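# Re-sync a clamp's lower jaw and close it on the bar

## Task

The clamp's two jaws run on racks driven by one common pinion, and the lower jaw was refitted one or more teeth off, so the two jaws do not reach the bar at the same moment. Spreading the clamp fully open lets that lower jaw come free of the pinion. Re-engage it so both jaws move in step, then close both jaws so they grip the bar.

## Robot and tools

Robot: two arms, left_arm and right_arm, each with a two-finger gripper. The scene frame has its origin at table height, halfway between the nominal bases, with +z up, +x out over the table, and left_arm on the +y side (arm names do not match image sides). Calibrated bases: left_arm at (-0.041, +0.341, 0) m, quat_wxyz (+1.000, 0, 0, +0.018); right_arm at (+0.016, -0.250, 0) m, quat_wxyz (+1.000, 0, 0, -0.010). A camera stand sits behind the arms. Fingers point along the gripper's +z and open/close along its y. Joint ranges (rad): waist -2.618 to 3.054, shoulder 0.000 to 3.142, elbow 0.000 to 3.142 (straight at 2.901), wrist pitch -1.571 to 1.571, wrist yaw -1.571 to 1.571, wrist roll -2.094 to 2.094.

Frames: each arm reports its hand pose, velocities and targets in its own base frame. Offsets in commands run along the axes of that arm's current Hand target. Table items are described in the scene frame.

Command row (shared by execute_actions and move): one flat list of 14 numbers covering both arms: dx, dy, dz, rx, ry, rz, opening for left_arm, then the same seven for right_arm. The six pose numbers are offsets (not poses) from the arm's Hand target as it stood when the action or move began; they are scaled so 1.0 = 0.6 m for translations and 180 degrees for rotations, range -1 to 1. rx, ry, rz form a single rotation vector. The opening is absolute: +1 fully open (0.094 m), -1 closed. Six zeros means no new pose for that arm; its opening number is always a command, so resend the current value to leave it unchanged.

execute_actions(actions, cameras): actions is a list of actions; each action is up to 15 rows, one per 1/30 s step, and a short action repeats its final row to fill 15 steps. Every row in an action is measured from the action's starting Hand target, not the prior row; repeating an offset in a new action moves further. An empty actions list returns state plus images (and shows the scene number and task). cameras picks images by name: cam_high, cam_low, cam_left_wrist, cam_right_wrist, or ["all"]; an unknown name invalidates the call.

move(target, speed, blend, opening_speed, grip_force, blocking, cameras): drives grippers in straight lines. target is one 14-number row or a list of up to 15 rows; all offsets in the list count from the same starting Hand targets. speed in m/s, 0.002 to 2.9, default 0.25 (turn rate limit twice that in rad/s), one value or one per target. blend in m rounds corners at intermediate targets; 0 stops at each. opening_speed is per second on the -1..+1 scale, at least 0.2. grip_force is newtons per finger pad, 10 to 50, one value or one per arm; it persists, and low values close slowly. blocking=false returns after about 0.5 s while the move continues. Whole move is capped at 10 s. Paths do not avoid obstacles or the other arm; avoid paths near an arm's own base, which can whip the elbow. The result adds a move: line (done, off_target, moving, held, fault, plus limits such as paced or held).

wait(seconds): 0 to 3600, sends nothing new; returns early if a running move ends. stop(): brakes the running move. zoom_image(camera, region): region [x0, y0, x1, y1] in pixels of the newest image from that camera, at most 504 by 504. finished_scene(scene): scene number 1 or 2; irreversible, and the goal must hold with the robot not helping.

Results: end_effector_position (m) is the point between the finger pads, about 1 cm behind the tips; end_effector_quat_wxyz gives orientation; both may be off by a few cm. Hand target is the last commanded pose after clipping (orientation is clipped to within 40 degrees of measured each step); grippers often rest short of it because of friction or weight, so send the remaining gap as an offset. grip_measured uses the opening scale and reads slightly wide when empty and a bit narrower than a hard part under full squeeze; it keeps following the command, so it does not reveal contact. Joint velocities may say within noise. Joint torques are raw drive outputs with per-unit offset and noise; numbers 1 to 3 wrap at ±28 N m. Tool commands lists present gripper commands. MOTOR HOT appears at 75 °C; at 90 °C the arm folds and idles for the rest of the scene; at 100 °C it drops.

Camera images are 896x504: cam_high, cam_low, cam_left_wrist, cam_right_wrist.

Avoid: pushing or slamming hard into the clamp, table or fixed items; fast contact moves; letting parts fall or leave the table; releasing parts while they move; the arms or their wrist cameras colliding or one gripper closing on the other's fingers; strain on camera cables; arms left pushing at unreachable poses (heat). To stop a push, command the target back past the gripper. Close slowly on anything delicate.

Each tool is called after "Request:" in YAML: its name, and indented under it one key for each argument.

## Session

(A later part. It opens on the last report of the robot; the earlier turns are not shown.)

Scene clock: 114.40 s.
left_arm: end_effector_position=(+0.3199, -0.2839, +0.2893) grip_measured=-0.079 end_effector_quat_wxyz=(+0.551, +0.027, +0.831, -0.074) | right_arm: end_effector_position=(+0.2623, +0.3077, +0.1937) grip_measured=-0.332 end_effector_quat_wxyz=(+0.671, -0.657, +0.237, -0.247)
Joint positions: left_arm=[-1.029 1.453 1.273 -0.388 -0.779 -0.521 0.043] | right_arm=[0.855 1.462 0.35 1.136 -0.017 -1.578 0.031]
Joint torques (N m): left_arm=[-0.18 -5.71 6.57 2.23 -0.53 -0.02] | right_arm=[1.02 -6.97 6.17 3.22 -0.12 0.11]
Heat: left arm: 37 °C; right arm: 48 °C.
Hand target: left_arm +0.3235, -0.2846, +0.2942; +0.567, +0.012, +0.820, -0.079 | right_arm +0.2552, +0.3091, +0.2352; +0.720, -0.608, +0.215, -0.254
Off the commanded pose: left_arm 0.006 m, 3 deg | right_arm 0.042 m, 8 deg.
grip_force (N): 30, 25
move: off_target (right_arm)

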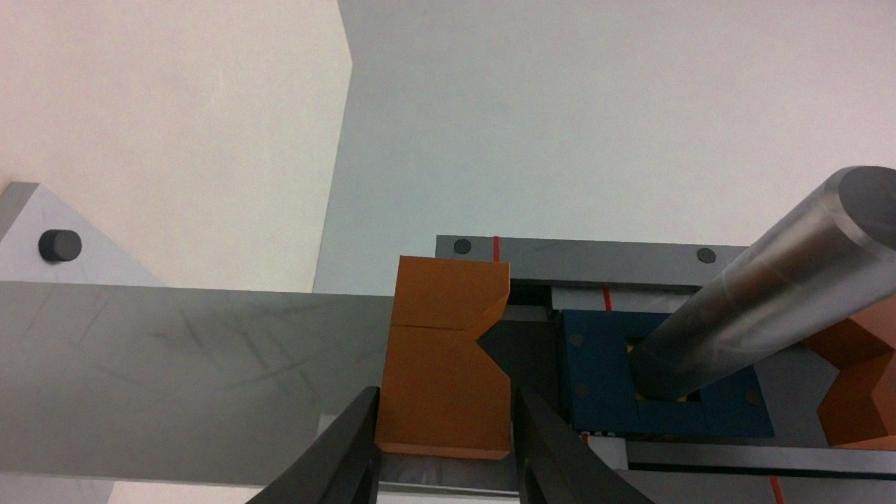

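Request:
move:
  target: [0, 0, 0, 0, 0, 0, -0.32, 0, 0.01, 0, 0, 0, 0, -0.45]
  speed: 0.02
  opening_speed: 0.3
  cameras: ["cam_right_wrist"]

Request:
zoom_image:
  camera: "cam_right_wrist"
  region: [360, 220, 660, 504]

Scene clock: 116.90 s.
left_arm: end_effector_position=(+0.3199, -0.2839, +0.2893) grip_measured=-0.079 end_effector_quat_wxyz=(+0.551, +0.027, +0.831, -0.074) | right_arm: end_effector_position=(+0.2620, +0.3061, +0.1975) grip_measured=-0.402 end_effector_quat_wxyz=(+0.677, -0.650, +0.236, -0.252)
Joint positions: left_arm=[-1.029 1.453 1.273 -0.388 -0.779 -0.521 0.043] | right_arm=[0.855 1.462 0.343 1.162 -0.011 -1.578 0.028]
Joint torques (N m): left_arm=[-0.18 -5.74 6.54 2.24 -0.54 -0.03] | right_arm=[1.02 -4.59 6.11 3.3 -0.16 0.11]
Heat: left arm: 38 °C; right arm: 48 °C.
Hand target: left_arm +0.3235, -0.2846, +0.2942; +0.567, +0.012, +0.820, -0.079 | right_arm +0.2557, +0.3101, +0.2293; +0.720, -0.608, +0.215, -0.254
Off the commanded pose: left_arm 0.006 m, 3 deg | right_arm 0.033 m, 7 deg.
grip_force (N): 30, 25
move: off_target (right_arm)

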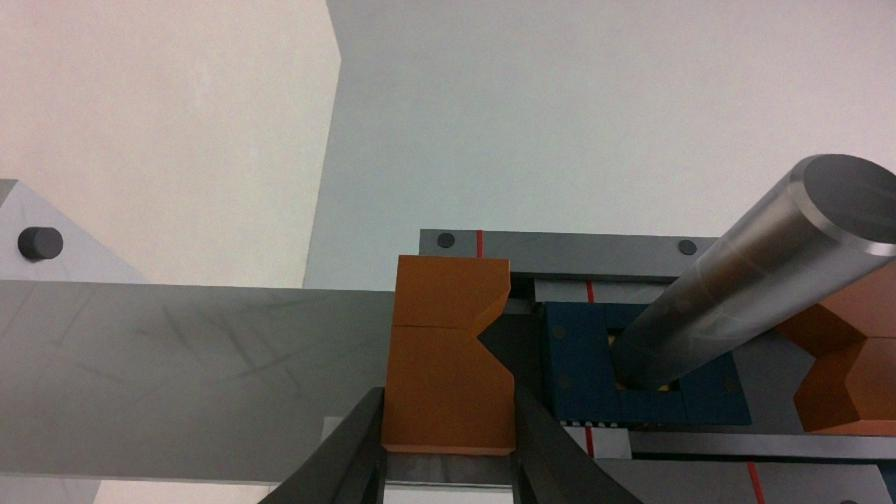

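Scaled by 1.680 from the camera's image (finer frame: 1280x720).

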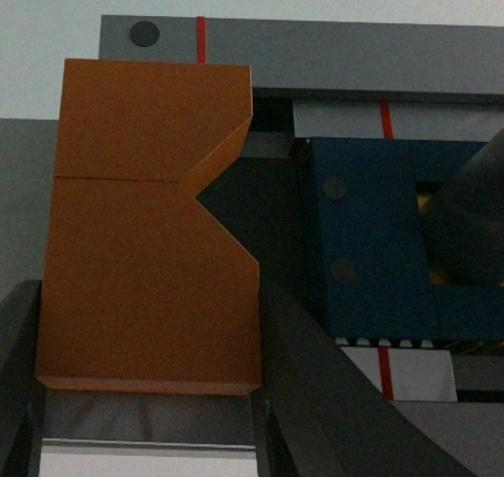

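Request:
zoom_image:
  camera: "cam_right_wrist"
  region: [520, 360, 720, 504]

Request:
execute_actions:
  actions: []

Scaled by 2.520 from the camera's image (finer frame: 1280x720).

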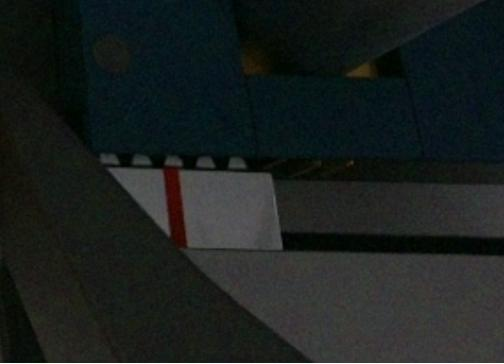

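Scene clock: 118.10 s.
left_arm: end_effector_position=(+0.3199, -0.2839, +0.2893) grip_measured=-0.079 end_effector_quat_wxyz=(+0.551, +0.027, +0.831, -0.074) | right_arm: end_effector_position=(+0.2620, +0.3061, +0.1975) grip_measured=-0.402 end_effector_quat_wxyz=(+0.677, -0.650, +0.236, -0.252)
Joint positions: left_arm=[-1.029 1.453 1.273 -0.388 -0.779 -0.521 0.043] | right_arm=[0.855 1.462 0.343 1.162 -0.011 -1.578 0.028]
Joint velocities: within noise
Joint torques (N m): left_arm=[-0.18 -5.75 6.52 2.23 -0.53 -0.01] | right_arm=[1.02 -4.59 6.11 3.3 -0.16 0.11]
Heat: left arm: 38 °C; right arm: 49 °C.
Hand target: left_arm +0.3235, -0.2846, +0.2942; +0.567, +0.012, +0.820, -0.079 | right_arm +0.2557, +0.3101, +0.2293; +0.720, -0.608, +0.215, -0.254
Tool commands: left_gripper/opening=-0.32 right_gripper/opening=-0.45
Off the commanded pose: left_arm 0.006 m, 3 deg | right_arm 0.033 m, 7 deg.
grip_force (N): 30, 25

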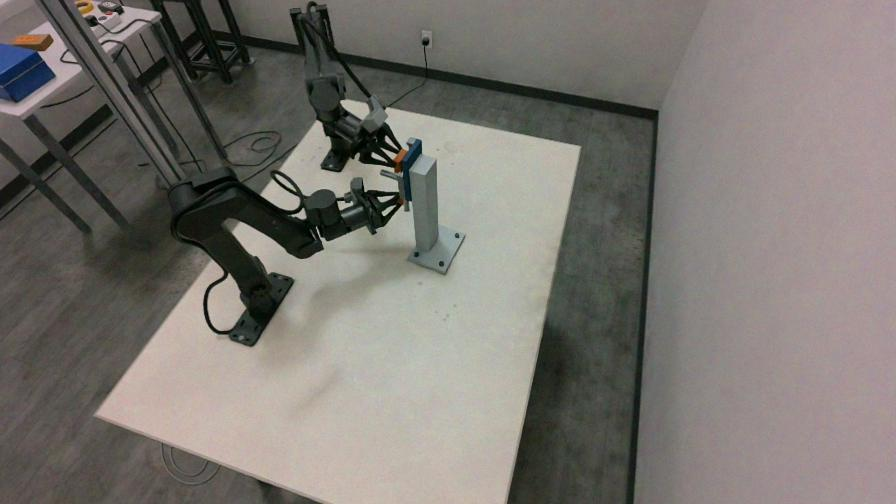

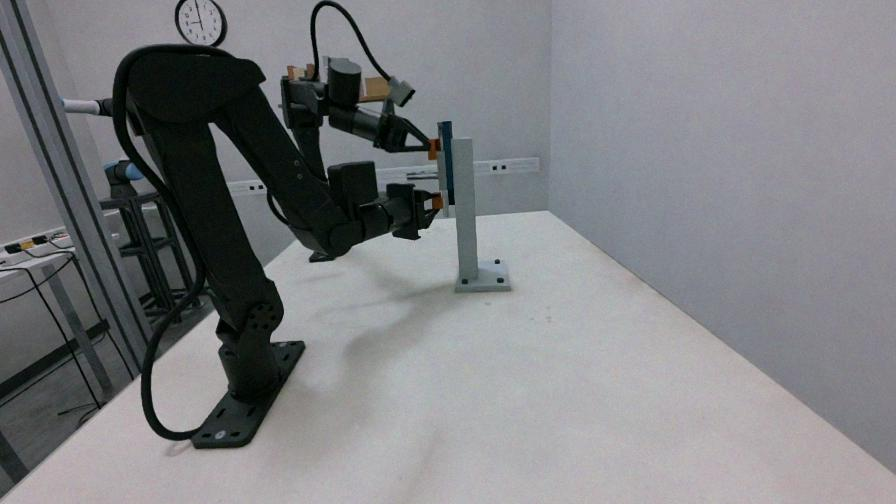

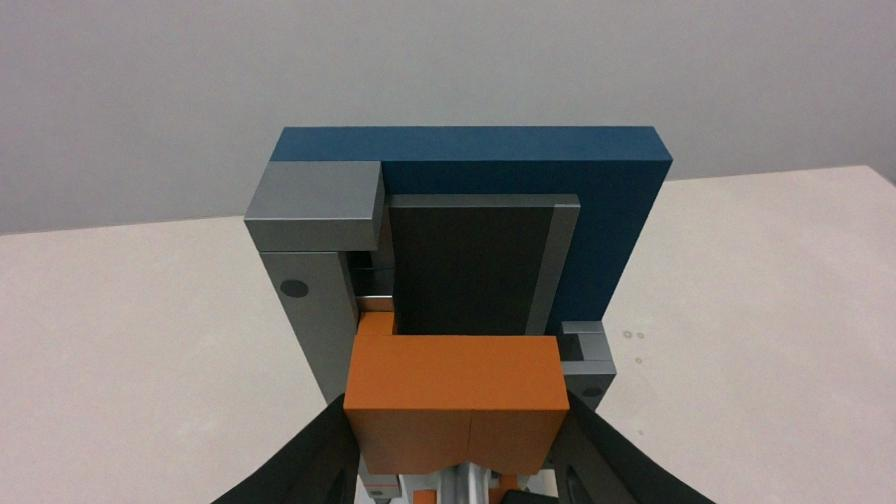

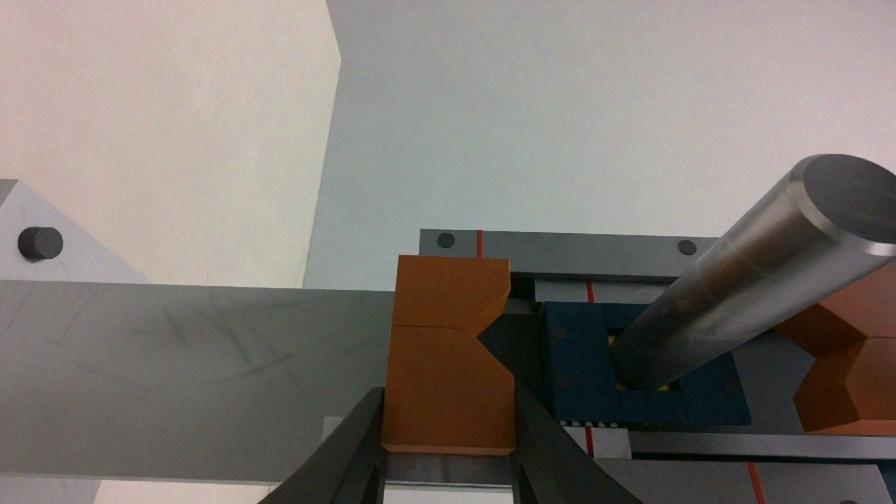

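Request:
move:
  target: [0, 0, 0, 0, 0, 0, -0.32, 0, -0.005, 0, 0.003, 0, 0, -0.36]
  speed: 0.02
  opening_speed: 0.3
  cameras: ["cam_right_wrist"]

Request:
zoom_image:
  camera: "cam_right_wrist"
  region: [360, 220, 660, 504]

Scene clock: 121.50 s.
left_arm: end_effector_position=(+0.3199, -0.2839, +0.2893) grip_measured=-0.079 end_effector_quat_wxyz=(+0.551, +0.027, +0.831, -0.074) | right_arm: end_effector_position=(+0.2620, +0.3059, +0.1994) grip_measured=-0.362 end_effector_quat_wxyz=(+0.679, -0.648, +0.235, -0.253)
Joint positions: left_arm=[-1.029 1.453 1.273 -0.388 -0.779 -0.521 0.043] | right_arm=[0.855 1.462 0.343 1.17 -0.011 -1.578 0.03]
Joint torques (N m): left_arm=[-0.13 -5.78 6.52 2.22 -0.54 -0.02] | right_arm=[1.02 -4.82 6.15 3.29 -0.17 0.11]
Heat: left arm: 38 °C; right arm: 50 °C.
Hand target: left_arm +0.3235, -0.2846, +0.2942; +0.567, +0.012, +0.820, -0.079 | right_arm +0.2554, +0.3096, +0.2322; +0.723, -0.605, +0.214, -0.255
Off the commanded pose: left_arm 0.006 m, 3 deg | right_arm 0.034 m, 7 deg.
grip_force (N): 30, 25
move: off_target (right_arm)

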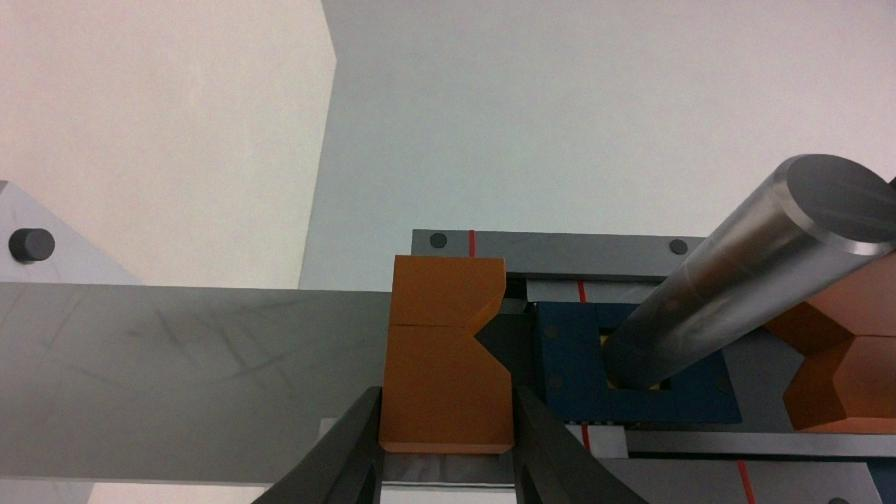

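Scaled by 1.680 from the camera's image (finer frame: 1280x720).

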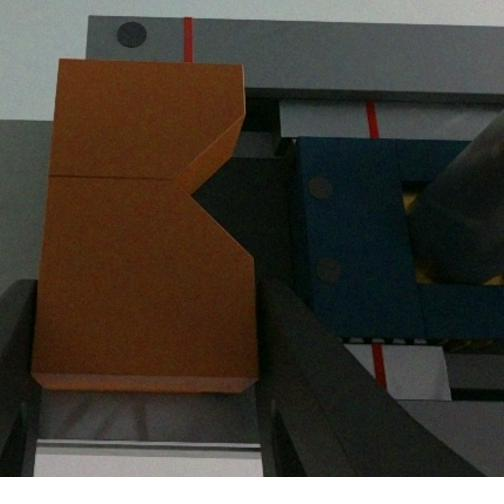

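Request:
move:
  target: [0, 0, 0, 0, 0, 0, -0.32, 0, -0.005, 0, 0.003, 0, 0, -0.36]
  speed: 0.02

Request:
move:
  target: [0, 0, 0, 0, 0, 0, -0.32, 0, -0.005, 0, 0.003, 0, 0, -0.36]
  speed: 0.02
  cameras: ["cam_right_wrist"]

Request:
zoom_image:
  camera: "cam_right_wrist"
  region: [360, 220, 660, 504]

Scene clock: 122.27 s.
left_arm: end_effector_position=(+0.3199, -0.2839, +0.2893) grip_measured=-0.079 end_effector_quat_wxyz=(+0.551, +0.027, +0.831, -0.074) | right_arm: end_effector_position=(+0.2620, +0.3059, +0.1996) grip_measured=-0.362 end_effector_quat_wxyz=(+0.679, -0.647, +0.235, -0.253)
Joint positions: left_arm=[-1.029 1.453 1.273 -0.388 -0.779 -0.521 0.043] | right_arm=[0.855 1.462 0.343 1.17 -0.011 -1.578 0.03]
Joint torques (N m): left_arm=[-0.18 -5.75 6.54 2.23 -0.53 -0.01] | right_arm=[1.01 -5.09 6.19 3.33 -0.17 0.11]
Heat: left arm: 38 °C; right arm: 50 °C.
Hand target: left_arm +0.3235, -0.2846, +0.2942; +0.567, +0.012, +0.820, -0.079 | right_arm +0.2550, +0.3092, +0.2352; +0.726, -0.602, +0.212, -0.256
Off the commanded pose: left_arm 0.006 m, 3 deg | right_arm 0.036 m, 8 deg.
grip_force (N): 30, 25
move: off_target (right_arm)

Scene clock: 122.87 s.
left_arm: end_effector_position=(+0.3199, -0.2839, +0.2893) grip_measured=-0.079 end_effector_quat_wxyz=(+0.551, +0.027, +0.831, -0.074) | right_arm: end_effector_position=(+0.2620, +0.3059, +0.1997) grip_measured=-0.362 end_effector_quat_wxyz=(+0.680, -0.647, +0.235, -0.253)
Joint positions: left_arm=[-1.029 1.453 1.273 -0.388 -0.779 -0.521 0.043] | right_arm=[0.855 1.462 0.343 1.171 -0.011 -1.578 0.03]
Joint torques (N m): left_arm=[-0.17 -5.76 6.61 2.22 -0.53 -0.03] | right_arm=[0.96 -5.42 6.2 3.39 -0.17 0.11]
Heat: left arm: 38 °C; right arm: 50 °C.
Hand target: left_arm +0.3235, -0.2846, +0.2942; +0.567, +0.012, +0.820, -0.079 | right_arm +0.2547, +0.3088, +0.2382; +0.729, -0.598, +0.211, -0.257
Off the commanded pose: left_arm 0.006 m, 3 deg | right_arm 0.039 m, 8 deg.
grip_force (N): 30, 25
move: off_target (right_arm)

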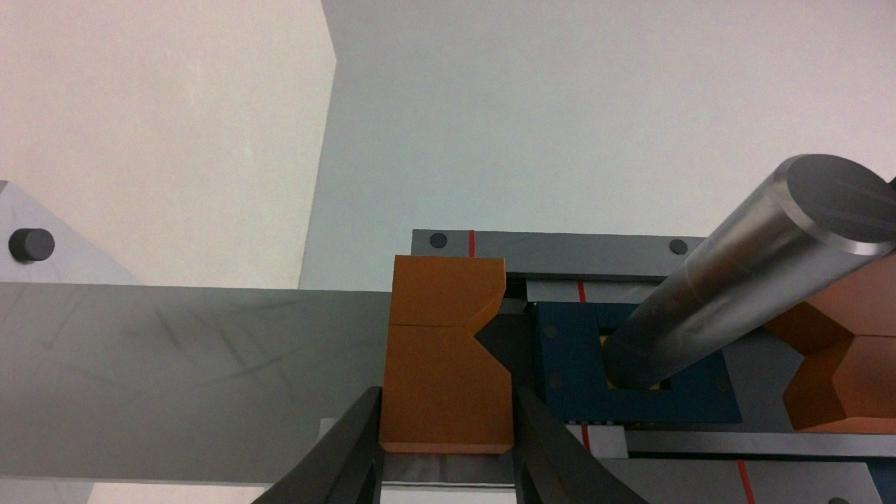

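Scaled by 1.680 from the camera's image (finer frame: 1280x720).

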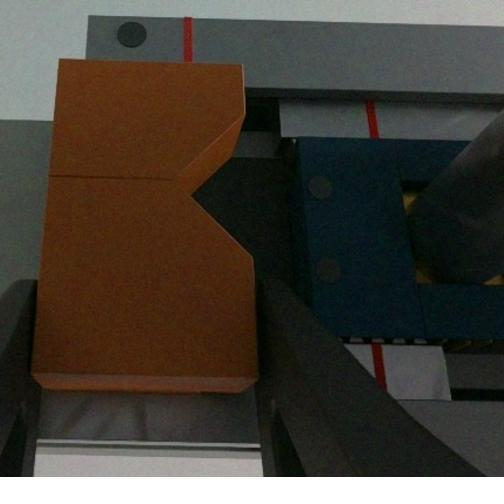

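Request:
move:
  target: [0, 0, 0, 0, 0, 0, -0.32, 0, -0.008, 0, 0.004, 0, 0, -0.36]
  speed: 0.02

Request:
move:
  target: [0, 0, 0, 0, 0, 0, -0.32, 0, -0.006, 0, 0.004, 0, 0, -0.36]
  speed: 0.02

Scene clock: 123.73 s.
left_arm: end_effector_position=(+0.3199, -0.2839, +0.2893) grip_measured=-0.079 end_effector_quat_wxyz=(+0.551, +0.027, +0.831, -0.074) | right_arm: end_effector_position=(+0.2620, +0.3059, +0.1997) grip_measured=-0.362 end_effector_quat_wxyz=(+0.680, -0.647, +0.235, -0.253)
Joint positions: left_arm=[-1.029 1.453 1.273 -0.388 -0.779 -0.521 0.043] | right_arm=[0.855 1.462 0.343 1.171 -0.011 -1.578 0.03]
Joint torques (N m): left_arm=[-0.09 -5.75 6.57 2.25 -0.54 -0.02] | right_arm=[0.95 -6.13 6.3 3.41 -0.17 0.11]
Heat: left arm: 38 °C; right arm: 50 °C.
Hand target: left_arm +0.3235, -0.2846, +0.2942; +0.567, +0.012, +0.820, -0.079 | right_arm +0.2541, +0.3081, +0.2428; +0.733, -0.594, +0.210, -0.258
Off the commanded pose: left_arm 0.006 m, 3 deg | right_arm 0.044 m, 9 deg.
grip_force (N): 30, 25
move: off_target (right_arm)

Scene clock: 124.43 s.
left_arm: end_effector_position=(+0.3199, -0.2839, +0.2893) grip_measured=-0.079 end_effector_quat_wxyz=(+0.551, +0.027, +0.831, -0.074) | right_arm: end_effector_position=(+0.2620, +0.3059, +0.2000) grip_measured=-0.362 end_effector_quat_wxyz=(+0.680, -0.647, +0.235, -0.253)
Joint positions: left_arm=[-1.029 1.453 1.273 -0.388 -0.779 -0.521 0.043] | right_arm=[0.855 1.462 0.343 1.172 -0.011 -1.578 0.03]
Joint torques (N m): left_arm=[-0.13 -5.71 6.52 2.24 -0.54 -0.03] | right_arm=[0.94 -6.39 6.28 3.5 -0.18 0.12]
Heat: left arm: 38 °C; right arm: 51 °C.
Hand target: left_arm +0.3235, -0.2846, +0.2942; +0.567, +0.012, +0.820, -0.079 | right_arm +0.2536, +0.3075, +0.2464; +0.736, -0.589, +0.208, -0.260
Off the commanded pose: left_arm 0.006 m, 3 deg | right_arm 0.047 m, 10 deg.
grip_force (N): 30, 25
move: off_target (right_arm)

Request:
move:
  target: [0, 0, 0, 0, 0, 0, -0.32, 0, -0.0073, 0, 0.008, 0, 0, -0.36]
  speed: 0.02
  cameras: ["cam_right_wrist"]

Scene clock: 125.57 s.
left_arm: end_effector_position=(+0.3199, -0.2839, +0.2893) grip_measured=-0.079 end_effector_quat_wxyz=(+0.551, +0.027, +0.831, -0.074) | right_arm: end_effector_position=(+0.2616, +0.3051, +0.2005) grip_measured=-0.362 end_effector_quat_wxyz=(+0.681, -0.645, +0.235, -0.254)
Joint positions: left_arm=[-1.029 1.453 1.273 -0.388 -0.779 -0.521 0.043] | right_arm=[0.855 1.462 0.339 1.181 -0.009 -1.578 0.03]
Joint torques (N m): left_arm=[-0.12 -5.76 6.57 2.23 -0.55 -0.03] | right_arm=[0.91 -5.89 6.3 3.75 -0.2 0.12]
Heat: left arm: 38 °C; right arm: 51 °C.
Hand target: left_arm +0.3235, -0.2846, +0.2942; +0.567, +0.012, +0.820, -0.079 | right_arm +0.2530, +0.3067, +0.2506; +0.744, -0.580, +0.205, -0.262
Off the commanded pose: left_arm 0.006 m, 3 deg | right_arm 0.051 m, 11 deg.
grip_force (N): 30, 25
move: off_target (right_arm)

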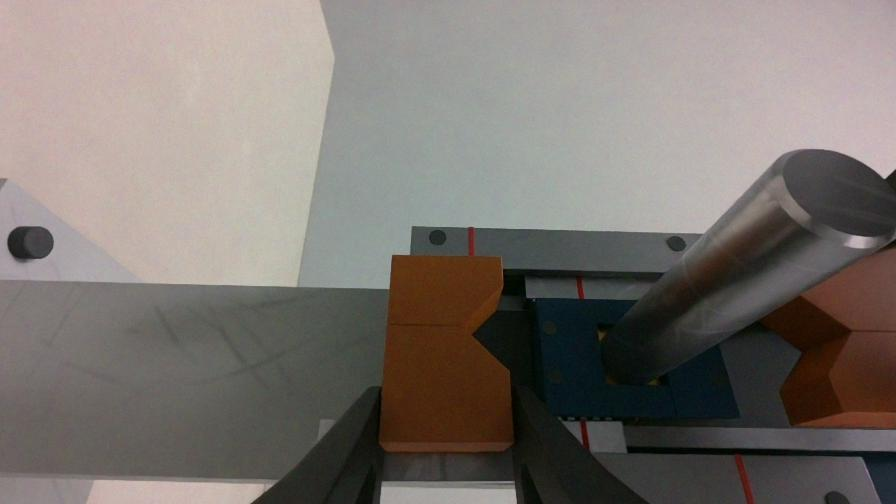

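Request:
move:
  target: [0.0047, 0, 0.0016, 0, 0, 0, -0.32, 0, 0, 0, 0, 0, 0, -0.36]
  speed: 0.02
  cameras: ["cam_right_wrist"]

Request:
zoom_image:
  camera: "cam_right_wrist"
  region: [360, 220, 660, 504]

Scene clock: 126.43 s.
left_arm: end_effector_position=(+0.3200, -0.2839, +0.2869) grip_measured=-0.079 end_effector_quat_wxyz=(+0.551, +0.027, +0.831, -0.073) | right_arm: end_effector_position=(+0.2616, +0.3051, +0.2005) grip_measured=-0.362 end_effector_quat_wxyz=(+0.681, -0.645, +0.235, -0.254)
Joint positions: left_arm=[-1.029 1.453 1.263 -0.377 -0.781 -0.521 0.043] | right_arm=[0.855 1.462 0.339 1.181 -0.009 -1.578 0.03]
Joint torques (N m): left_arm=[-0.16 -5.65 6.48 2.25 -0.52 -0.02] | right_arm=[0.92 -5.87 6.31 3.75 -0.2 0.12]
Heat: left arm: 38 °C; right arm: 51 °C.
Hand target: left_arm +0.3235, -0.2849, +0.2913; +0.567, +0.012, +0.820, -0.079 | right_arm +0.2530, +0.3067, +0.2506; +0.744, -0.580, +0.205, -0.262
Off the commanded pose: left_arm 0.006 m, 3 deg | right_arm 0.051 m, 11 deg.
grip_force (N): 30, 25
move: off_target (left_arm)

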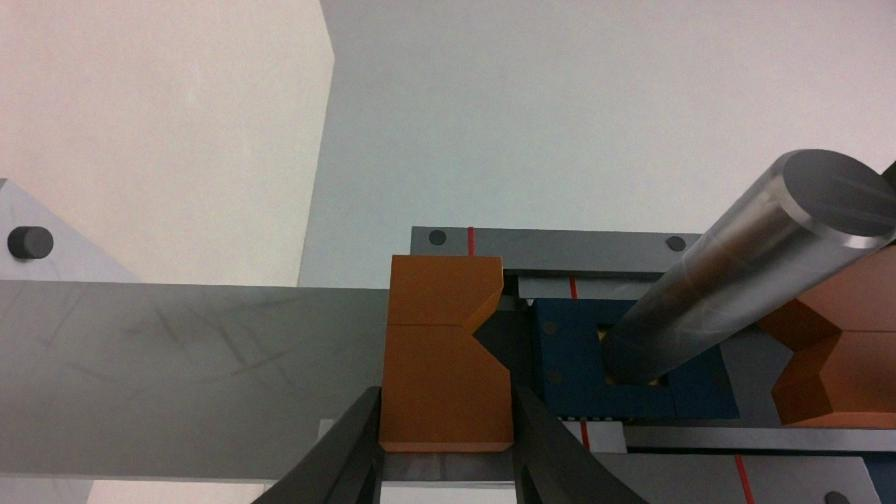

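Scaled by 1.680 from the camera's image (finer frame: 1280x720).

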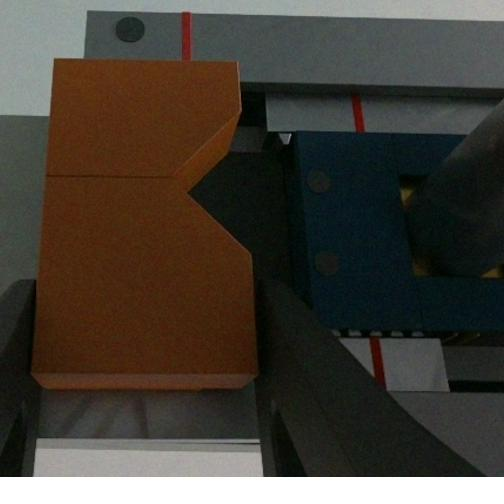

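Request:
zoom_image:
  camera: "cam_right_wrist"
  region: [540, 380, 760, 504]

Scaled by 2.291 from the camera's image (finer frame: 1280x720).

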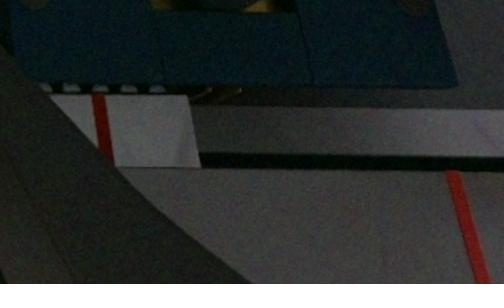

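Request:
move:
  target: [0, 0, 0, 0, 0, 0, -0.32, 0, 0.005, 0, 0, 0, 0, -0.46]
  speed: 0.02
  opening_speed: 0.3

Request:
move:
  target: [0, 0, 0, 0, 0, 0, -0.32, 0.0067, 0.0033, 0.006, 0, 0, 0, -0.46]
  speed: 0.02
  cameras: ["cam_right_wrist"]

Request:
zoom_image:
  camera: "cam_right_wrist"
  region: [360, 220, 660, 504]

Scene clock: 130.07 s.
left_arm: end_effector_position=(+0.3199, -0.2840, +0.2855) grip_measured=-0.079 end_effector_quat_wxyz=(+0.551, +0.027, +0.831, -0.073) | right_arm: end_effector_position=(+0.2615, +0.3048, +0.2031) grip_measured=-0.404 end_effector_quat_wxyz=(+0.686, -0.640, +0.234, -0.255)
Joint positions: left_arm=[-1.03 1.454 1.26 -0.376 -0.781 -0.522 0.043] | right_arm=[0.855 1.469 0.337 1.204 -0.009 -1.576 0.028]
Joint torques (N m): left_arm=[-0.17 -5.82 6.64 2.24 -0.53 -0.03] | right_arm=[0.96 -5.05 6.3 3.7 -0.2 0.1]
Heat: left arm: 38 °C; right arm: 52 °C.
Hand target: left_arm +0.3234, -0.2850, +0.2913; +0.567, +0.012, +0.820, -0.079 | right_arm +0.2535, +0.3073, +0.2479; +0.744, -0.580, +0.205, -0.262
Off the commanded pose: left_arm 0.007 m, 3 deg | right_arm 0.045 m, 10 deg.
grip_force (N): 30, 25
move: off_target (right_arm)

Scene clock: 130.80 s.
left_arm: end_effector_position=(+0.3199, -0.2840, +0.2855) grip_measured=-0.079 end_effector_quat_wxyz=(+0.551, +0.027, +0.831, -0.073) | right_arm: end_effector_position=(+0.2620, +0.3058, +0.2027) grip_measured=-0.404 end_effector_quat_wxyz=(+0.689, -0.637, +0.232, -0.256)
Joint positions: left_arm=[-1.03 1.454 1.26 -0.376 -0.781 -0.522 0.043] | right_arm=[0.855 1.487 0.337 1.231 -0.01 -1.576 0.028]
Joint torques (N m): left_arm=[-0.16 -5.81 6.64 2.23 -0.53 -0.01] | right_arm=[-0.57 -4.75 7.24 3.54 -0.35 0.12]
Heat: left arm: 38 °C; right arm: 52 °C.
Hand target: left_arm +0.3234, -0.2850, +0.2913; +0.567, +0.012, +0.820, -0.079 | right_arm +0.2592, +0.3079, +0.2468; +0.744, -0.580, +0.205, -0.262
Off the commanded pose: left_arm 0.007 m, 3 deg | right_arm 0.044 m, 10 deg.
grip_force (N): 30, 25
move: off_target (right_arm)

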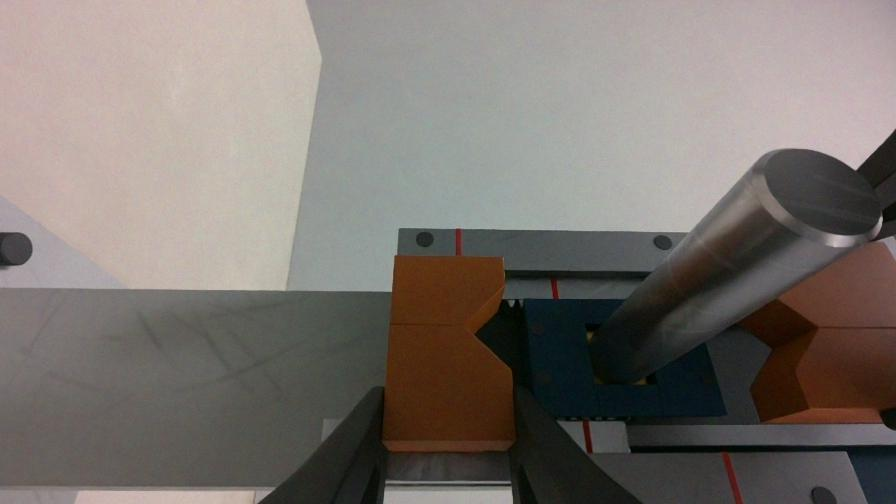

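Scaled by 1.680 from the camera's image (finer frame: 1280x720).

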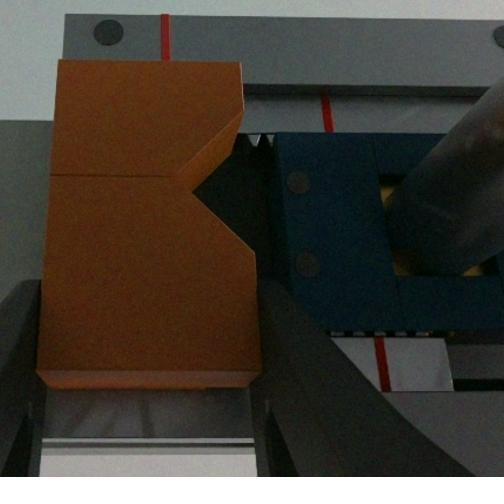

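Request:
zoom_image:
  camera: "cam_right_wrist"
  region: [540, 380, 760, 504]

Request:
zoom_image:
  camera: "cam_right_wrist"
  region: [480, 260, 620, 340]

Scaled by 2.291 from the camera's image (finer frame: 1280x720).

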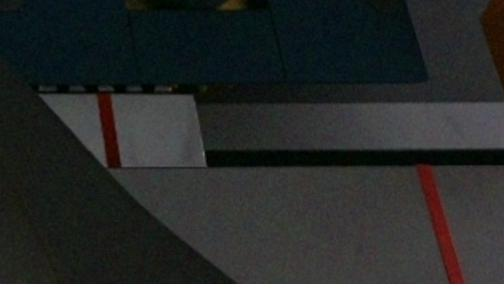

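Scaled by 3.600 from the camera's image (finer frame: 1280x720).

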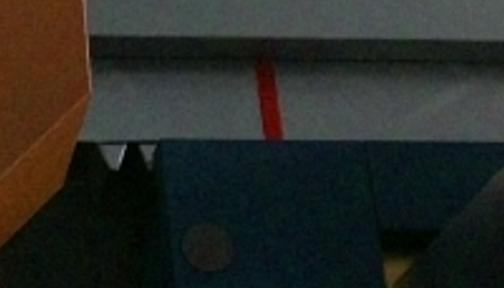

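Request:
move:
  target: [0, 0, 0, 0, 0, 0, -0.32, 0, 0.0133, 0, 0, 0, 0, -0.37]
  speed: 0.02
  opening_speed: 0.3

Request:
move:
  target: [0, 0, 0, 0, 0, 0, -0.32, 0, 0.0067, 0, 0, 0, 0, -0.37]
  speed: 0.02
  cameras: ["cam_right_wrist"]

Scene clock: 132.77 s.
left_arm: end_effector_position=(+0.3199, -0.2840, +0.2855) grip_measured=-0.079 end_effector_quat_wxyz=(+0.551, +0.027, +0.831, -0.073) | right_arm: end_effector_position=(+0.2624, +0.3081, +0.2019) grip_measured=-0.372 end_effector_quat_wxyz=(+0.698, -0.629, +0.227, -0.256)
Joint positions: left_arm=[-1.03 1.454 1.26 -0.376 -0.781 -0.522 0.043] | right_arm=[0.855 1.537 0.335 1.307 -0.017 -1.575 0.029]
Joint torques (N m): left_arm=[-0.18 -5.83 6.64 2.24 -0.53 -0.02] | right_arm=[-0.54 -4.71 6.87 3.35 -0.27 0.12]
Heat: left arm: 37 °C; right arm: 53 °C.
Hand target: left_arm +0.3234, -0.2850, +0.2913; +0.567, +0.012, +0.820, -0.079 | right_arm +0.2604, +0.3094, +0.2389; +0.744, -0.580, +0.205, -0.262
Off the commanded pose: left_arm 0.007 m, 3 deg | right_arm 0.037 m, 8 deg.
grip_force (N): 30, 25
move: off_target (right_arm)

Scene clock: 133.43 s.
left_arm: end_effector_position=(+0.3199, -0.2840, +0.2855) grip_measured=-0.079 end_effector_quat_wxyz=(+0.551, +0.027, +0.831, -0.073) | right_arm: end_effector_position=(+0.2627, +0.3092, +0.2015) grip_measured=-0.372 end_effector_quat_wxyz=(+0.702, -0.625, +0.224, -0.257)
Joint positions: left_arm=[-1.03 1.454 1.26 -0.376 -0.781 -0.522 0.043] | right_arm=[0.855 1.562 0.335 1.345 -0.019 -1.575 0.029]
Joint torques (N m): left_arm=[-0.17 -5.85 6.67 2.23 -0.53 -0.02] | right_arm=[-0.51 -4.66 6.67 3.25 -0.24 0.12]
Heat: left arm: 37 °C; right arm: 53 °C.
Hand target: left_arm +0.3234, -0.2850, +0.2913; +0.567, +0.012, +0.820, -0.079 | right_arm +0.2610, +0.3102, +0.2351; +0.744, -0.580, +0.205, -0.262
Off the commanded pose: left_arm 0.007 m, 3 deg | right_arm 0.034 m, 7 deg.
grip_force (N): 30, 25
move: off_target (right_arm)

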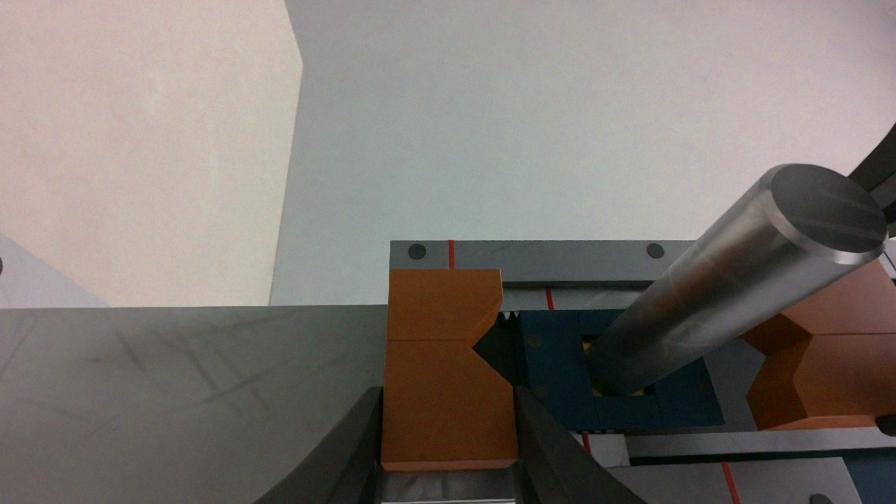

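Request:
move:
  target: [0, 0, 0, 0, 0, 0, -0.32, 0, 0, 0, 0, 0, 0, -0.22]
  speed: 0.02
  opening_speed: 0.3
  cameras: ["cam_right_wrist"]

Scene clock: 134.63 s.
left_arm: end_effector_position=(+0.3199, -0.2840, +0.2855) grip_measured=-0.079 end_effector_quat_wxyz=(+0.551, +0.027, +0.831, -0.073) | right_arm: end_effector_position=(+0.2623, +0.3090, +0.2046) grip_measured=-0.222 end_effector_quat_wxyz=(+0.706, -0.621, +0.222, -0.258)
Joint positions: left_arm=[-1.03 1.454 1.26 -0.376 -0.781 -0.522 0.043] | right_arm=[0.855 1.562 0.335 1.357 -0.021 -1.575 0.037]
Joint torques (N m): left_arm=[-0.2 -5.79 6.74 2.21 -0.54 -0.02] | right_arm=[-0.5 -4.64 6.72 3.12 -0.22 0.13]
Heat: left arm: 37 °C; right arm: 53 °C.
Hand target: left_arm +0.3234, -0.2850, +0.2913; +0.567, +0.012, +0.820, -0.079 | right_arm +0.2610, +0.3102, +0.2351; +0.744, -0.580, +0.205, -0.262
Off the commanded pose: left_arm 0.007 m, 3 deg | right_arm 0.031 m, 7 deg.
grip_force (N): 30, 25
move: done

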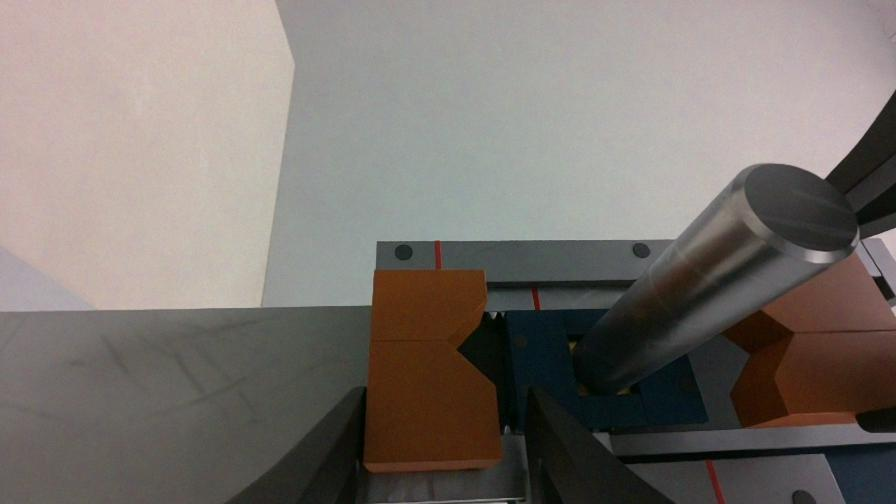

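Request:
move:
  target: [-0.0205, 0, -0.007, 0, 0, 0, -0.32, 0, 0, 0, 0, 0, 0, -0.22]
  speed: 0.02

Request:
move:
  target: [-0.0063, 0, -0.0022, 0, 0, 0, -0.32, 0, 0, 0, 0, 0, 0, -0.22]
  speed: 0.02

Scene clock: 135.67 s.
left_arm: end_effector_position=(+0.3198, -0.2839, +0.2851) grip_measured=-0.079 end_effector_quat_wxyz=(+0.550, +0.027, +0.832, -0.072) | right_arm: end_effector_position=(+0.2623, +0.3090, +0.2046) grip_measured=-0.222 end_effector_quat_wxyz=(+0.706, -0.621, +0.222, -0.258)
Joint positions: left_arm=[-1.03 1.454 1.26 -0.378 -0.781 -0.522 0.043] | right_arm=[0.855 1.562 0.335 1.357 -0.021 -1.575 0.037]
Joint torques (N m): left_arm=[0.09 -6.12 10.13 1.81 -0.51 0.03] | right_arm=[-0.51 -4.55 6.72 3.12 -0.22 0.13]
Heat: left arm: 37 °C; right arm: 53 °C.
Hand target: left_arm +0.3239, -0.2835, +0.3042; +0.567, +0.012, +0.820, -0.079 | right_arm +0.2610, +0.3102, +0.2351; +0.744, -0.580, +0.205, -0.262
Off the commanded pose: left_arm 0.020 m, 3 deg | right_arm 0.031 m, 7 deg.
grip_force (N): 30, 25
move: off_target (left_arm)

Scene clock: 136.17 s.
left_arm: end_effector_position=(+0.3196, -0.2839, +0.2848) grip_measured=-0.079 end_effector_quat_wxyz=(+0.550, +0.028, +0.832, -0.072) | right_arm: end_effector_position=(+0.2623, +0.3090, +0.2046) grip_measured=-0.222 end_effector_quat_wxyz=(+0.706, -0.621, +0.222, -0.258)
Joint positions: left_arm=[-1.03 1.454 1.26 -0.379 -0.779 -0.522 0.043] | right_arm=[0.855 1.562 0.335 1.357 -0.021 -1.575 0.037]
Joint torques (N m): left_arm=[0.24 -6.24 11.21 1.69 -0.51 0.04] | right_arm=[-0.5 -4.56 6.74 3.12 -0.22 0.13]
Heat: left arm: 37 °C; right arm: 53 °C.
Hand target: left_arm +0.3240, -0.2830, +0.3082; +0.567, +0.012, +0.820, -0.079 | right_arm +0.2610, +0.3102, +0.2351; +0.744, -0.580, +0.205, -0.262
Off the commanded pose: left_arm 0.024 m, 3 deg | right_arm 0.031 m, 7 deg.
grip_force (N): 30, 25
move: off_target (left_arm)

Request:
move:
  target: [-0.0047, 0, -0.0016, 0, 0, 0, -0.32, 0, 0.008, 0, -0.004, 0, 0, -0.22]
  speed: 0.02

Request:
move:
  target: [-0.0047, 0, -0.0016, 0, 0, 0, -0.32, 0, 0.005, 0, -0.003, 0, 0, -0.22]
  speed: 0.02
  cameras: ["cam_right_wrist"]

Scene clock: 136.87 s.
left_arm: end_effector_position=(+0.3187, -0.2846, +0.2848) grip_measured=-0.079 end_effector_quat_wxyz=(+0.546, +0.031, +0.834, -0.073) | right_arm: end_effector_position=(+0.2625, +0.3095, +0.2036) grip_measured=-0.222 end_effector_quat_wxyz=(+0.706, -0.621, +0.222, -0.258)
Joint positions: left_arm=[-1.03 1.454 1.266 -0.392 -0.771 -0.522 0.043] | right_arm=[0.855 1.572 0.335 1.368 -0.021 -1.575 0.037]
Joint torques (N m): left_arm=[0.25 -6.26 11.49 1.71 -0.6 0.07] | right_arm=[-0.49 -4.45 6.78 2.96 -0.22 0.12]
Heat: left arm: 37 °C; right arm: 53 °C.
Hand target: left_arm +0.3241, -0.2827, +0.3110; +0.567, +0.012, +0.820, -0.079 | right_arm +0.2617, +0.3111, +0.2304; +0.740, -0.584, +0.206, -0.261
Off the commanded pose: left_arm 0.027 m, 4 deg | right_arm 0.027 m, 6 deg.
grip_force (N): 30, 25
move: off_target (left_arm, right_arm)

Scene clock: 137.40 s.
left_arm: end_effector_position=(+0.3187, -0.2845, +0.2861) grip_measured=-0.080 end_effector_quat_wxyz=(+0.544, +0.033, +0.835, -0.073) | right_arm: end_effector_position=(+0.2628, +0.3098, +0.2021) grip_measured=-0.222 end_effector_quat_wxyz=(+0.705, -0.622, +0.223, -0.258)
Joint positions: left_arm=[-1.028 1.454 1.276 -0.404 -0.765 -0.523 0.043] | right_arm=[0.855 1.576 0.335 1.369 -0.021 -1.575 0.037]
Joint torques (N m): left_arm=[0.13 -6.2 11.69 1.69 -0.63 0.05] | right_arm=[-0.47 -4.42 6.69 2.93 -0.22 0.12]
Heat: left arm: 37 °C; right arm: 53 °C.
Hand target: left_arm +0.3243, -0.2824, +0.3141; +0.567, +0.012, +0.820, -0.079 | right_arm +0.2621, +0.3116, +0.2275; +0.737, -0.588, +0.208, -0.260
Off the commanded pose: left_arm 0.028 m, 4 deg | right_arm 0.026 m, 6 deg.
grip_force (N): 30, 25
move: off_target (left_arm, right_arm)

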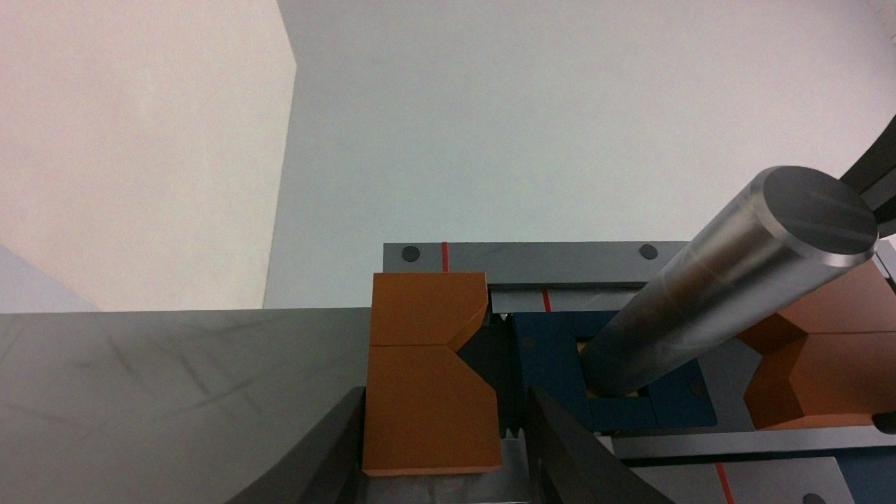

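Request:
move:
  target: [-0.0047, 0, -0.0016, 0, 0, 0, -0.32, 0, 0, 0, 0, 0, 0, -0.22]
  speed: 0.02

Request:
move:
  target: [-0.0032, 0, -0.0011, 0, 0, 0, -0.32, 0, 0, 0, 0, 0, 0, -0.22]
  speed: 0.02
  cameras: ["cam_right_wrist"]

Scene clock: 139.80 s.
left_arm: end_effector_position=(+0.3186, -0.2843, +0.2870) grip_measured=-0.080 end_effector_quat_wxyz=(+0.542, +0.034, +0.837, -0.074) | right_arm: end_effector_position=(+0.2626, +0.3099, +0.2021) grip_measured=-0.222 end_effector_quat_wxyz=(+0.705, -0.622, +0.222, -0.257)
Joint positions: left_arm=[-1.026 1.454 1.284 -0.417 -0.758 -0.524 0.043] | right_arm=[0.855 1.576 0.335 1.369 -0.023 -1.575 0.037]
Joint torques (N m): left_arm=[0.1 -6.28 11.9 1.7 -0.7 0.06] | right_arm=[-0.49 -4.44 6.69 2.94 -0.2 0.12]
Heat: left arm: 36 °C; right arm: 53 °C.
Hand target: left_arm +0.3244, -0.2820, +0.3171; +0.567, +0.012, +0.820, -0.079 | right_arm +0.2621, +0.3116, +0.2275; +0.737, -0.588, +0.208, -0.260
Off the commanded pose: left_arm 0.031 m, 4 deg | right_arm 0.025 m, 6 deg.
grip_force (N): 30, 25
move: off_target (left_arm)

Scene clock: 140.33 s.
left_arm: end_effector_position=(+0.3185, -0.2844, +0.2871) grip_measured=-0.080 end_effector_quat_wxyz=(+0.540, +0.035, +0.838, -0.073) | right_arm: end_effector_position=(+0.2626, +0.3099, +0.2021) grip_measured=-0.222 end_effector_quat_wxyz=(+0.705, -0.622, +0.222, -0.257)
Joint positions: left_arm=[-1.025 1.456 1.29 -0.427 -0.756 -0.526 0.043] | right_arm=[0.855 1.576 0.335 1.369 -0.023 -1.575 0.037]
Joint torques (N m): left_arm=[0.05 -6.48 11.96 1.73 -0.72 0.08] | right_arm=[-0.49 -4.44 6.71 2.93 -0.2 0.12]
Heat: left arm: 36 °C; right arm: 53 °C.
Hand target: left_arm +0.3244, -0.2818, +0.3190; +0.567, +0.012, +0.820, -0.079 | right_arm +0.2621, +0.3116, +0.2275; +0.737, -0.588, +0.208, -0.260
Off the commanded pose: left_arm 0.033 m, 5 deg | right_arm 0.026 m, 6 deg.
grip_force (N): 30, 25
move: off_target (left_arm)

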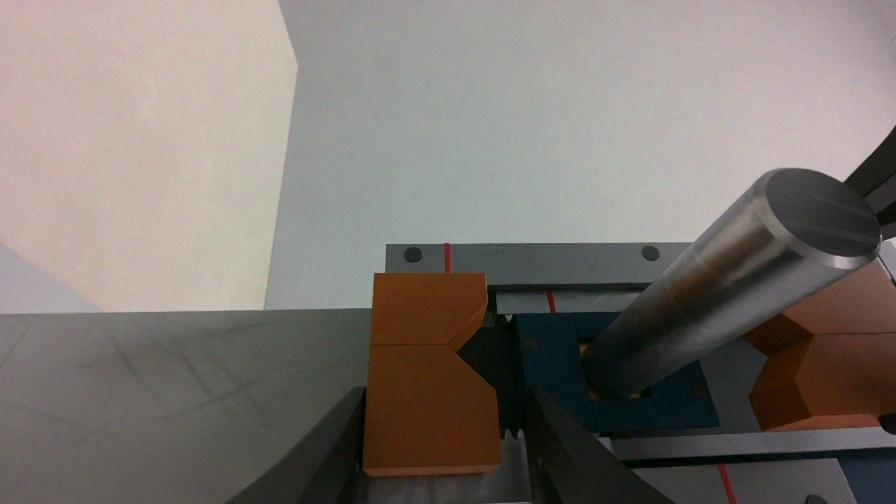

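Request:
move:
  target: [0, 0, 0, 0, 0, 0, -0.32, 0, 0.0083, 0, -0.004, 0, 0, -0.22]
  speed: 0.02

Request:
move:
  target: [0, 0, 0, 0, 0, 0, -0.32, 0, 0.006, 0, -0.003, 0, 0, -0.22]
  speed: 0.02
  cameras: ["cam_right_wrist"]

Scene clock: 141.03 s.
left_arm: end_effector_position=(+0.3185, -0.2844, +0.2871) grip_measured=-0.080 end_effector_quat_wxyz=(+0.540, +0.035, +0.838, -0.073) | right_arm: end_effector_position=(+0.2632, +0.3109, +0.1965) grip_measured=-0.222 end_effector_quat_wxyz=(+0.701, -0.627, +0.224, -0.255)
Joint positions: left_arm=[-1.025 1.456 1.291 -0.428 -0.756 -0.526 0.043] | right_arm=[0.855 1.59 0.335 1.368 -0.024 -1.575 0.037]
Joint torques (N m): left_arm=[0.09 -6.53 12.01 1.74 -0.71 0.1] | right_arm=[-0.46 -4.64 6.57 2.94 -0.18 0.12]
Heat: left arm: 36 °C; right arm: 53 °C.
Hand target: left_arm +0.3244, -0.2818, +0.3191; +0.567, +0.012, +0.820, -0.079 | right_arm +0.2628, +0.3125, +0.2227; +0.734, -0.592, +0.209, -0.259
Off the commanded pose: left_arm 0.032 m, 5 deg | right_arm 0.026 m, 6 deg.
grip_force (N): 30, 25
move: off_target (right_arm)

Scene clock: 141.60 s.
left_arm: end_effector_position=(+0.3185, -0.2844, +0.2871) grip_measured=-0.080 end_effector_quat_wxyz=(+0.540, +0.035, +0.838, -0.073) | right_arm: end_effector_position=(+0.2634, +0.3118, +0.1918) grip_measured=-0.222 end_effector_quat_wxyz=(+0.697, -0.632, +0.224, -0.253)
Joint positions: left_arm=[-1.025 1.456 1.291 -0.428 -0.756 -0.526 0.043] | right_arm=[0.855 1.601 0.335 1.366 -0.026 -1.575 0.037]
Joint torques (N m): left_arm=[0.09 -6.5 12 1.75 -0.73 0.11] | right_arm=[-0.47 -4.94 6.45 2.97 -0.15 0.11]
Heat: left arm: 36 °C; right arm: 53 °C.
Hand target: left_arm +0.3244, -0.2818, +0.3191; +0.567, +0.012, +0.820, -0.079 | right_arm +0.2633, +0.3131, +0.2191; +0.731, -0.596, +0.210, -0.258
Off the commanded pose: left_arm 0.033 m, 5 deg | right_arm 0.027 m, 6 deg.
grip_force (N): 30, 25
move: off_target (right_arm)

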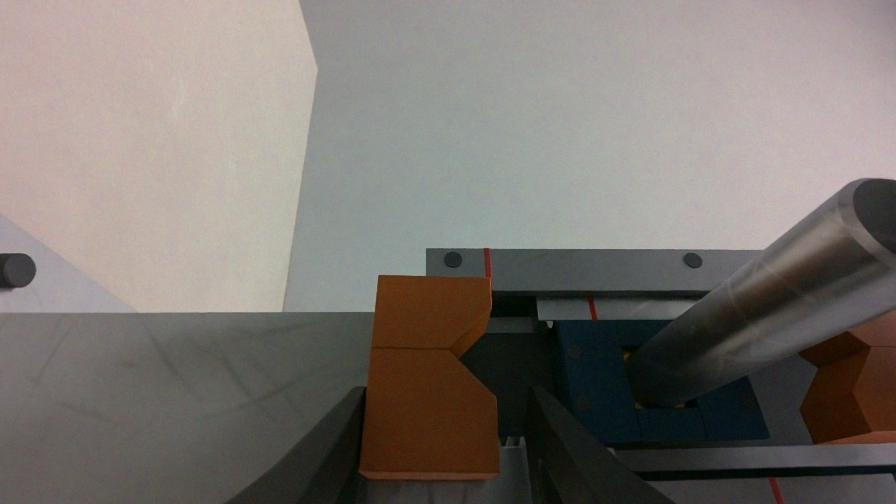

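Request:
move:
  target: [-0.0047, 0, -0.0016, 0, 0, 0, -0.32, 0, 0, 0, 0, 0, 0, -0.22]
  speed: 0.02

Request:
move:
  target: [-0.0047, 0, -0.0016, 0, 0, 0, -0.32, 0, 0, 0, 0, 0, 0, -0.22]
  speed: 0.02

Scene clock: 142.37 s.
left_arm: end_effector_position=(+0.3186, -0.2843, +0.2903) grip_measured=-0.080 end_effector_quat_wxyz=(+0.539, +0.035, +0.838, -0.074) | right_arm: end_effector_position=(+0.2634, +0.3118, +0.1918) grip_measured=-0.222 end_effector_quat_wxyz=(+0.697, -0.632, +0.224, -0.253)
Joint positions: left_arm=[-1.024 1.456 1.304 -0.44 -0.753 -0.527 0.043] | right_arm=[0.855 1.601 0.335 1.366 -0.026 -1.575 0.037]
Joint torques (N m): left_arm=[0.02 -6.45 11.97 1.77 -0.73 0.09] | right_arm=[-0.47 -4.93 6.46 2.97 -0.16 0.11]
Heat: left arm: 36 °C; right arm: 53 °C.
Hand target: left_arm +0.3246, -0.2814, +0.3221; +0.567, +0.012, +0.820, -0.079 | right_arm +0.2633, +0.3131, +0.2191; +0.731, -0.596, +0.211, -0.258
Off the commanded pose: left_arm 0.032 m, 5 deg | right_arm 0.027 m, 6 deg.
grip_force (N): 30, 25
move: off_target (left_arm)

Scene clock: 142.93 s.
left_arm: end_effector_position=(+0.3187, -0.2843, +0.2913) grip_measured=-0.080 end_effector_quat_wxyz=(+0.538, +0.035, +0.839, -0.073) | right_arm: end_effector_position=(+0.2634, +0.3118, +0.1918) grip_measured=-0.222 end_effector_quat_wxyz=(+0.697, -0.632, +0.224, -0.253)
Joint positions: left_arm=[-1.023 1.458 1.313 -0.452 -0.751 -0.527 0.043] | right_arm=[0.855 1.601 0.335 1.366 -0.026 -1.575 0.037]
Joint torques (N m): left_arm=[0.01 -6.63 12.12 1.79 -0.77 0.14] | right_arm=[-0.46 -4.93 6.46 2.97 -0.15 0.11]
Heat: left arm: 36 °C; right arm: 54 °C.
Hand target: left_arm +0.3248, -0.2811, +0.3249; +0.567, +0.012, +0.820, -0.079 | right_arm +0.2633, +0.3131, +0.2191; +0.731, -0.596, +0.211, -0.258
Off the commanded pose: left_arm 0.034 m, 5 deg | right_arm 0.027 m, 6 deg.
grip_force (N): 30, 25
move: off_target (left_arm)

Request:
wait:
  seconds: 0.05
  cameras: ["cam_right_wrist"]

Request:
zoom_image:
  camera: "cam_right_wrist"
  region: [420, 230, 700, 350]

Request:
zoom_image:
  camera: "cam_right_wrist"
  region: [480, 400, 800, 504]

Scene clock: 143.20 s.
left_arm: end_effector_position=(+0.3187, -0.2843, +0.2913) grip_measured=-0.080 end_effector_quat_wxyz=(+0.538, +0.035, +0.839, -0.073) | right_arm: end_effector_position=(+0.2634, +0.3118, +0.1918) grip_measured=-0.222 end_effector_quat_wxyz=(+0.697, -0.632, +0.224, -0.253)
Joint positions: left_arm=[-1.023 1.458 1.313 -0.452 -0.751 -0.527 0.043] | right_arm=[0.855 1.601 0.335 1.366 -0.026 -1.575 0.037]
Joint torques (N m): left_arm=[0.03 -6.6 12.1 1.76 -0.75 0.11] | right_arm=[-0.46 -4.93 6.46 2.97 -0.15 0.11]
Heat: left arm: 36 °C; right arm: 54 °C.
Hand target: left_arm +0.3248, -0.2811, +0.3249; +0.567, +0.012, +0.820, -0.079 | right_arm +0.2633, +0.3131, +0.2191; +0.731, -0.596, +0.211, -0.258
Tool commands: left_gripper/opening=-0.32 right_gripper/opening=-0.22
Off the commanded pose: left_arm 0.034 m, 5 deg | right_arm 0.027 m, 6 deg.
grip_force (N): 30, 25
wait: 0.07 s; at rest from the start

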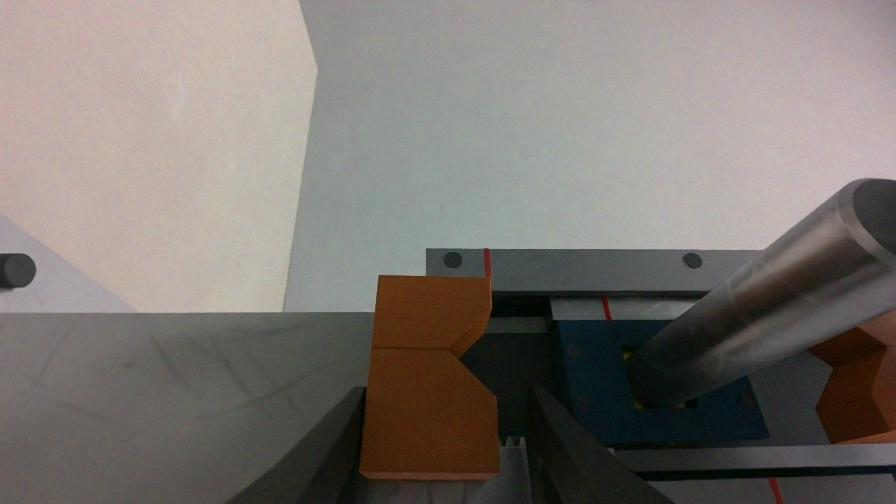

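Scaled by 1.800 from the camera's image (finer frame: 1280x720).

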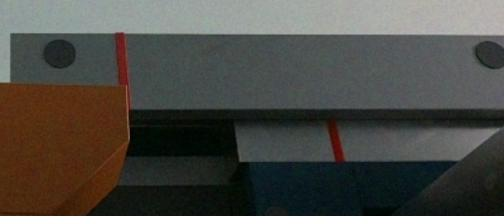

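Scaled by 1.575 from the camera's image (finer frame: 1280x720).

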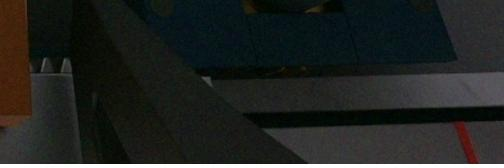

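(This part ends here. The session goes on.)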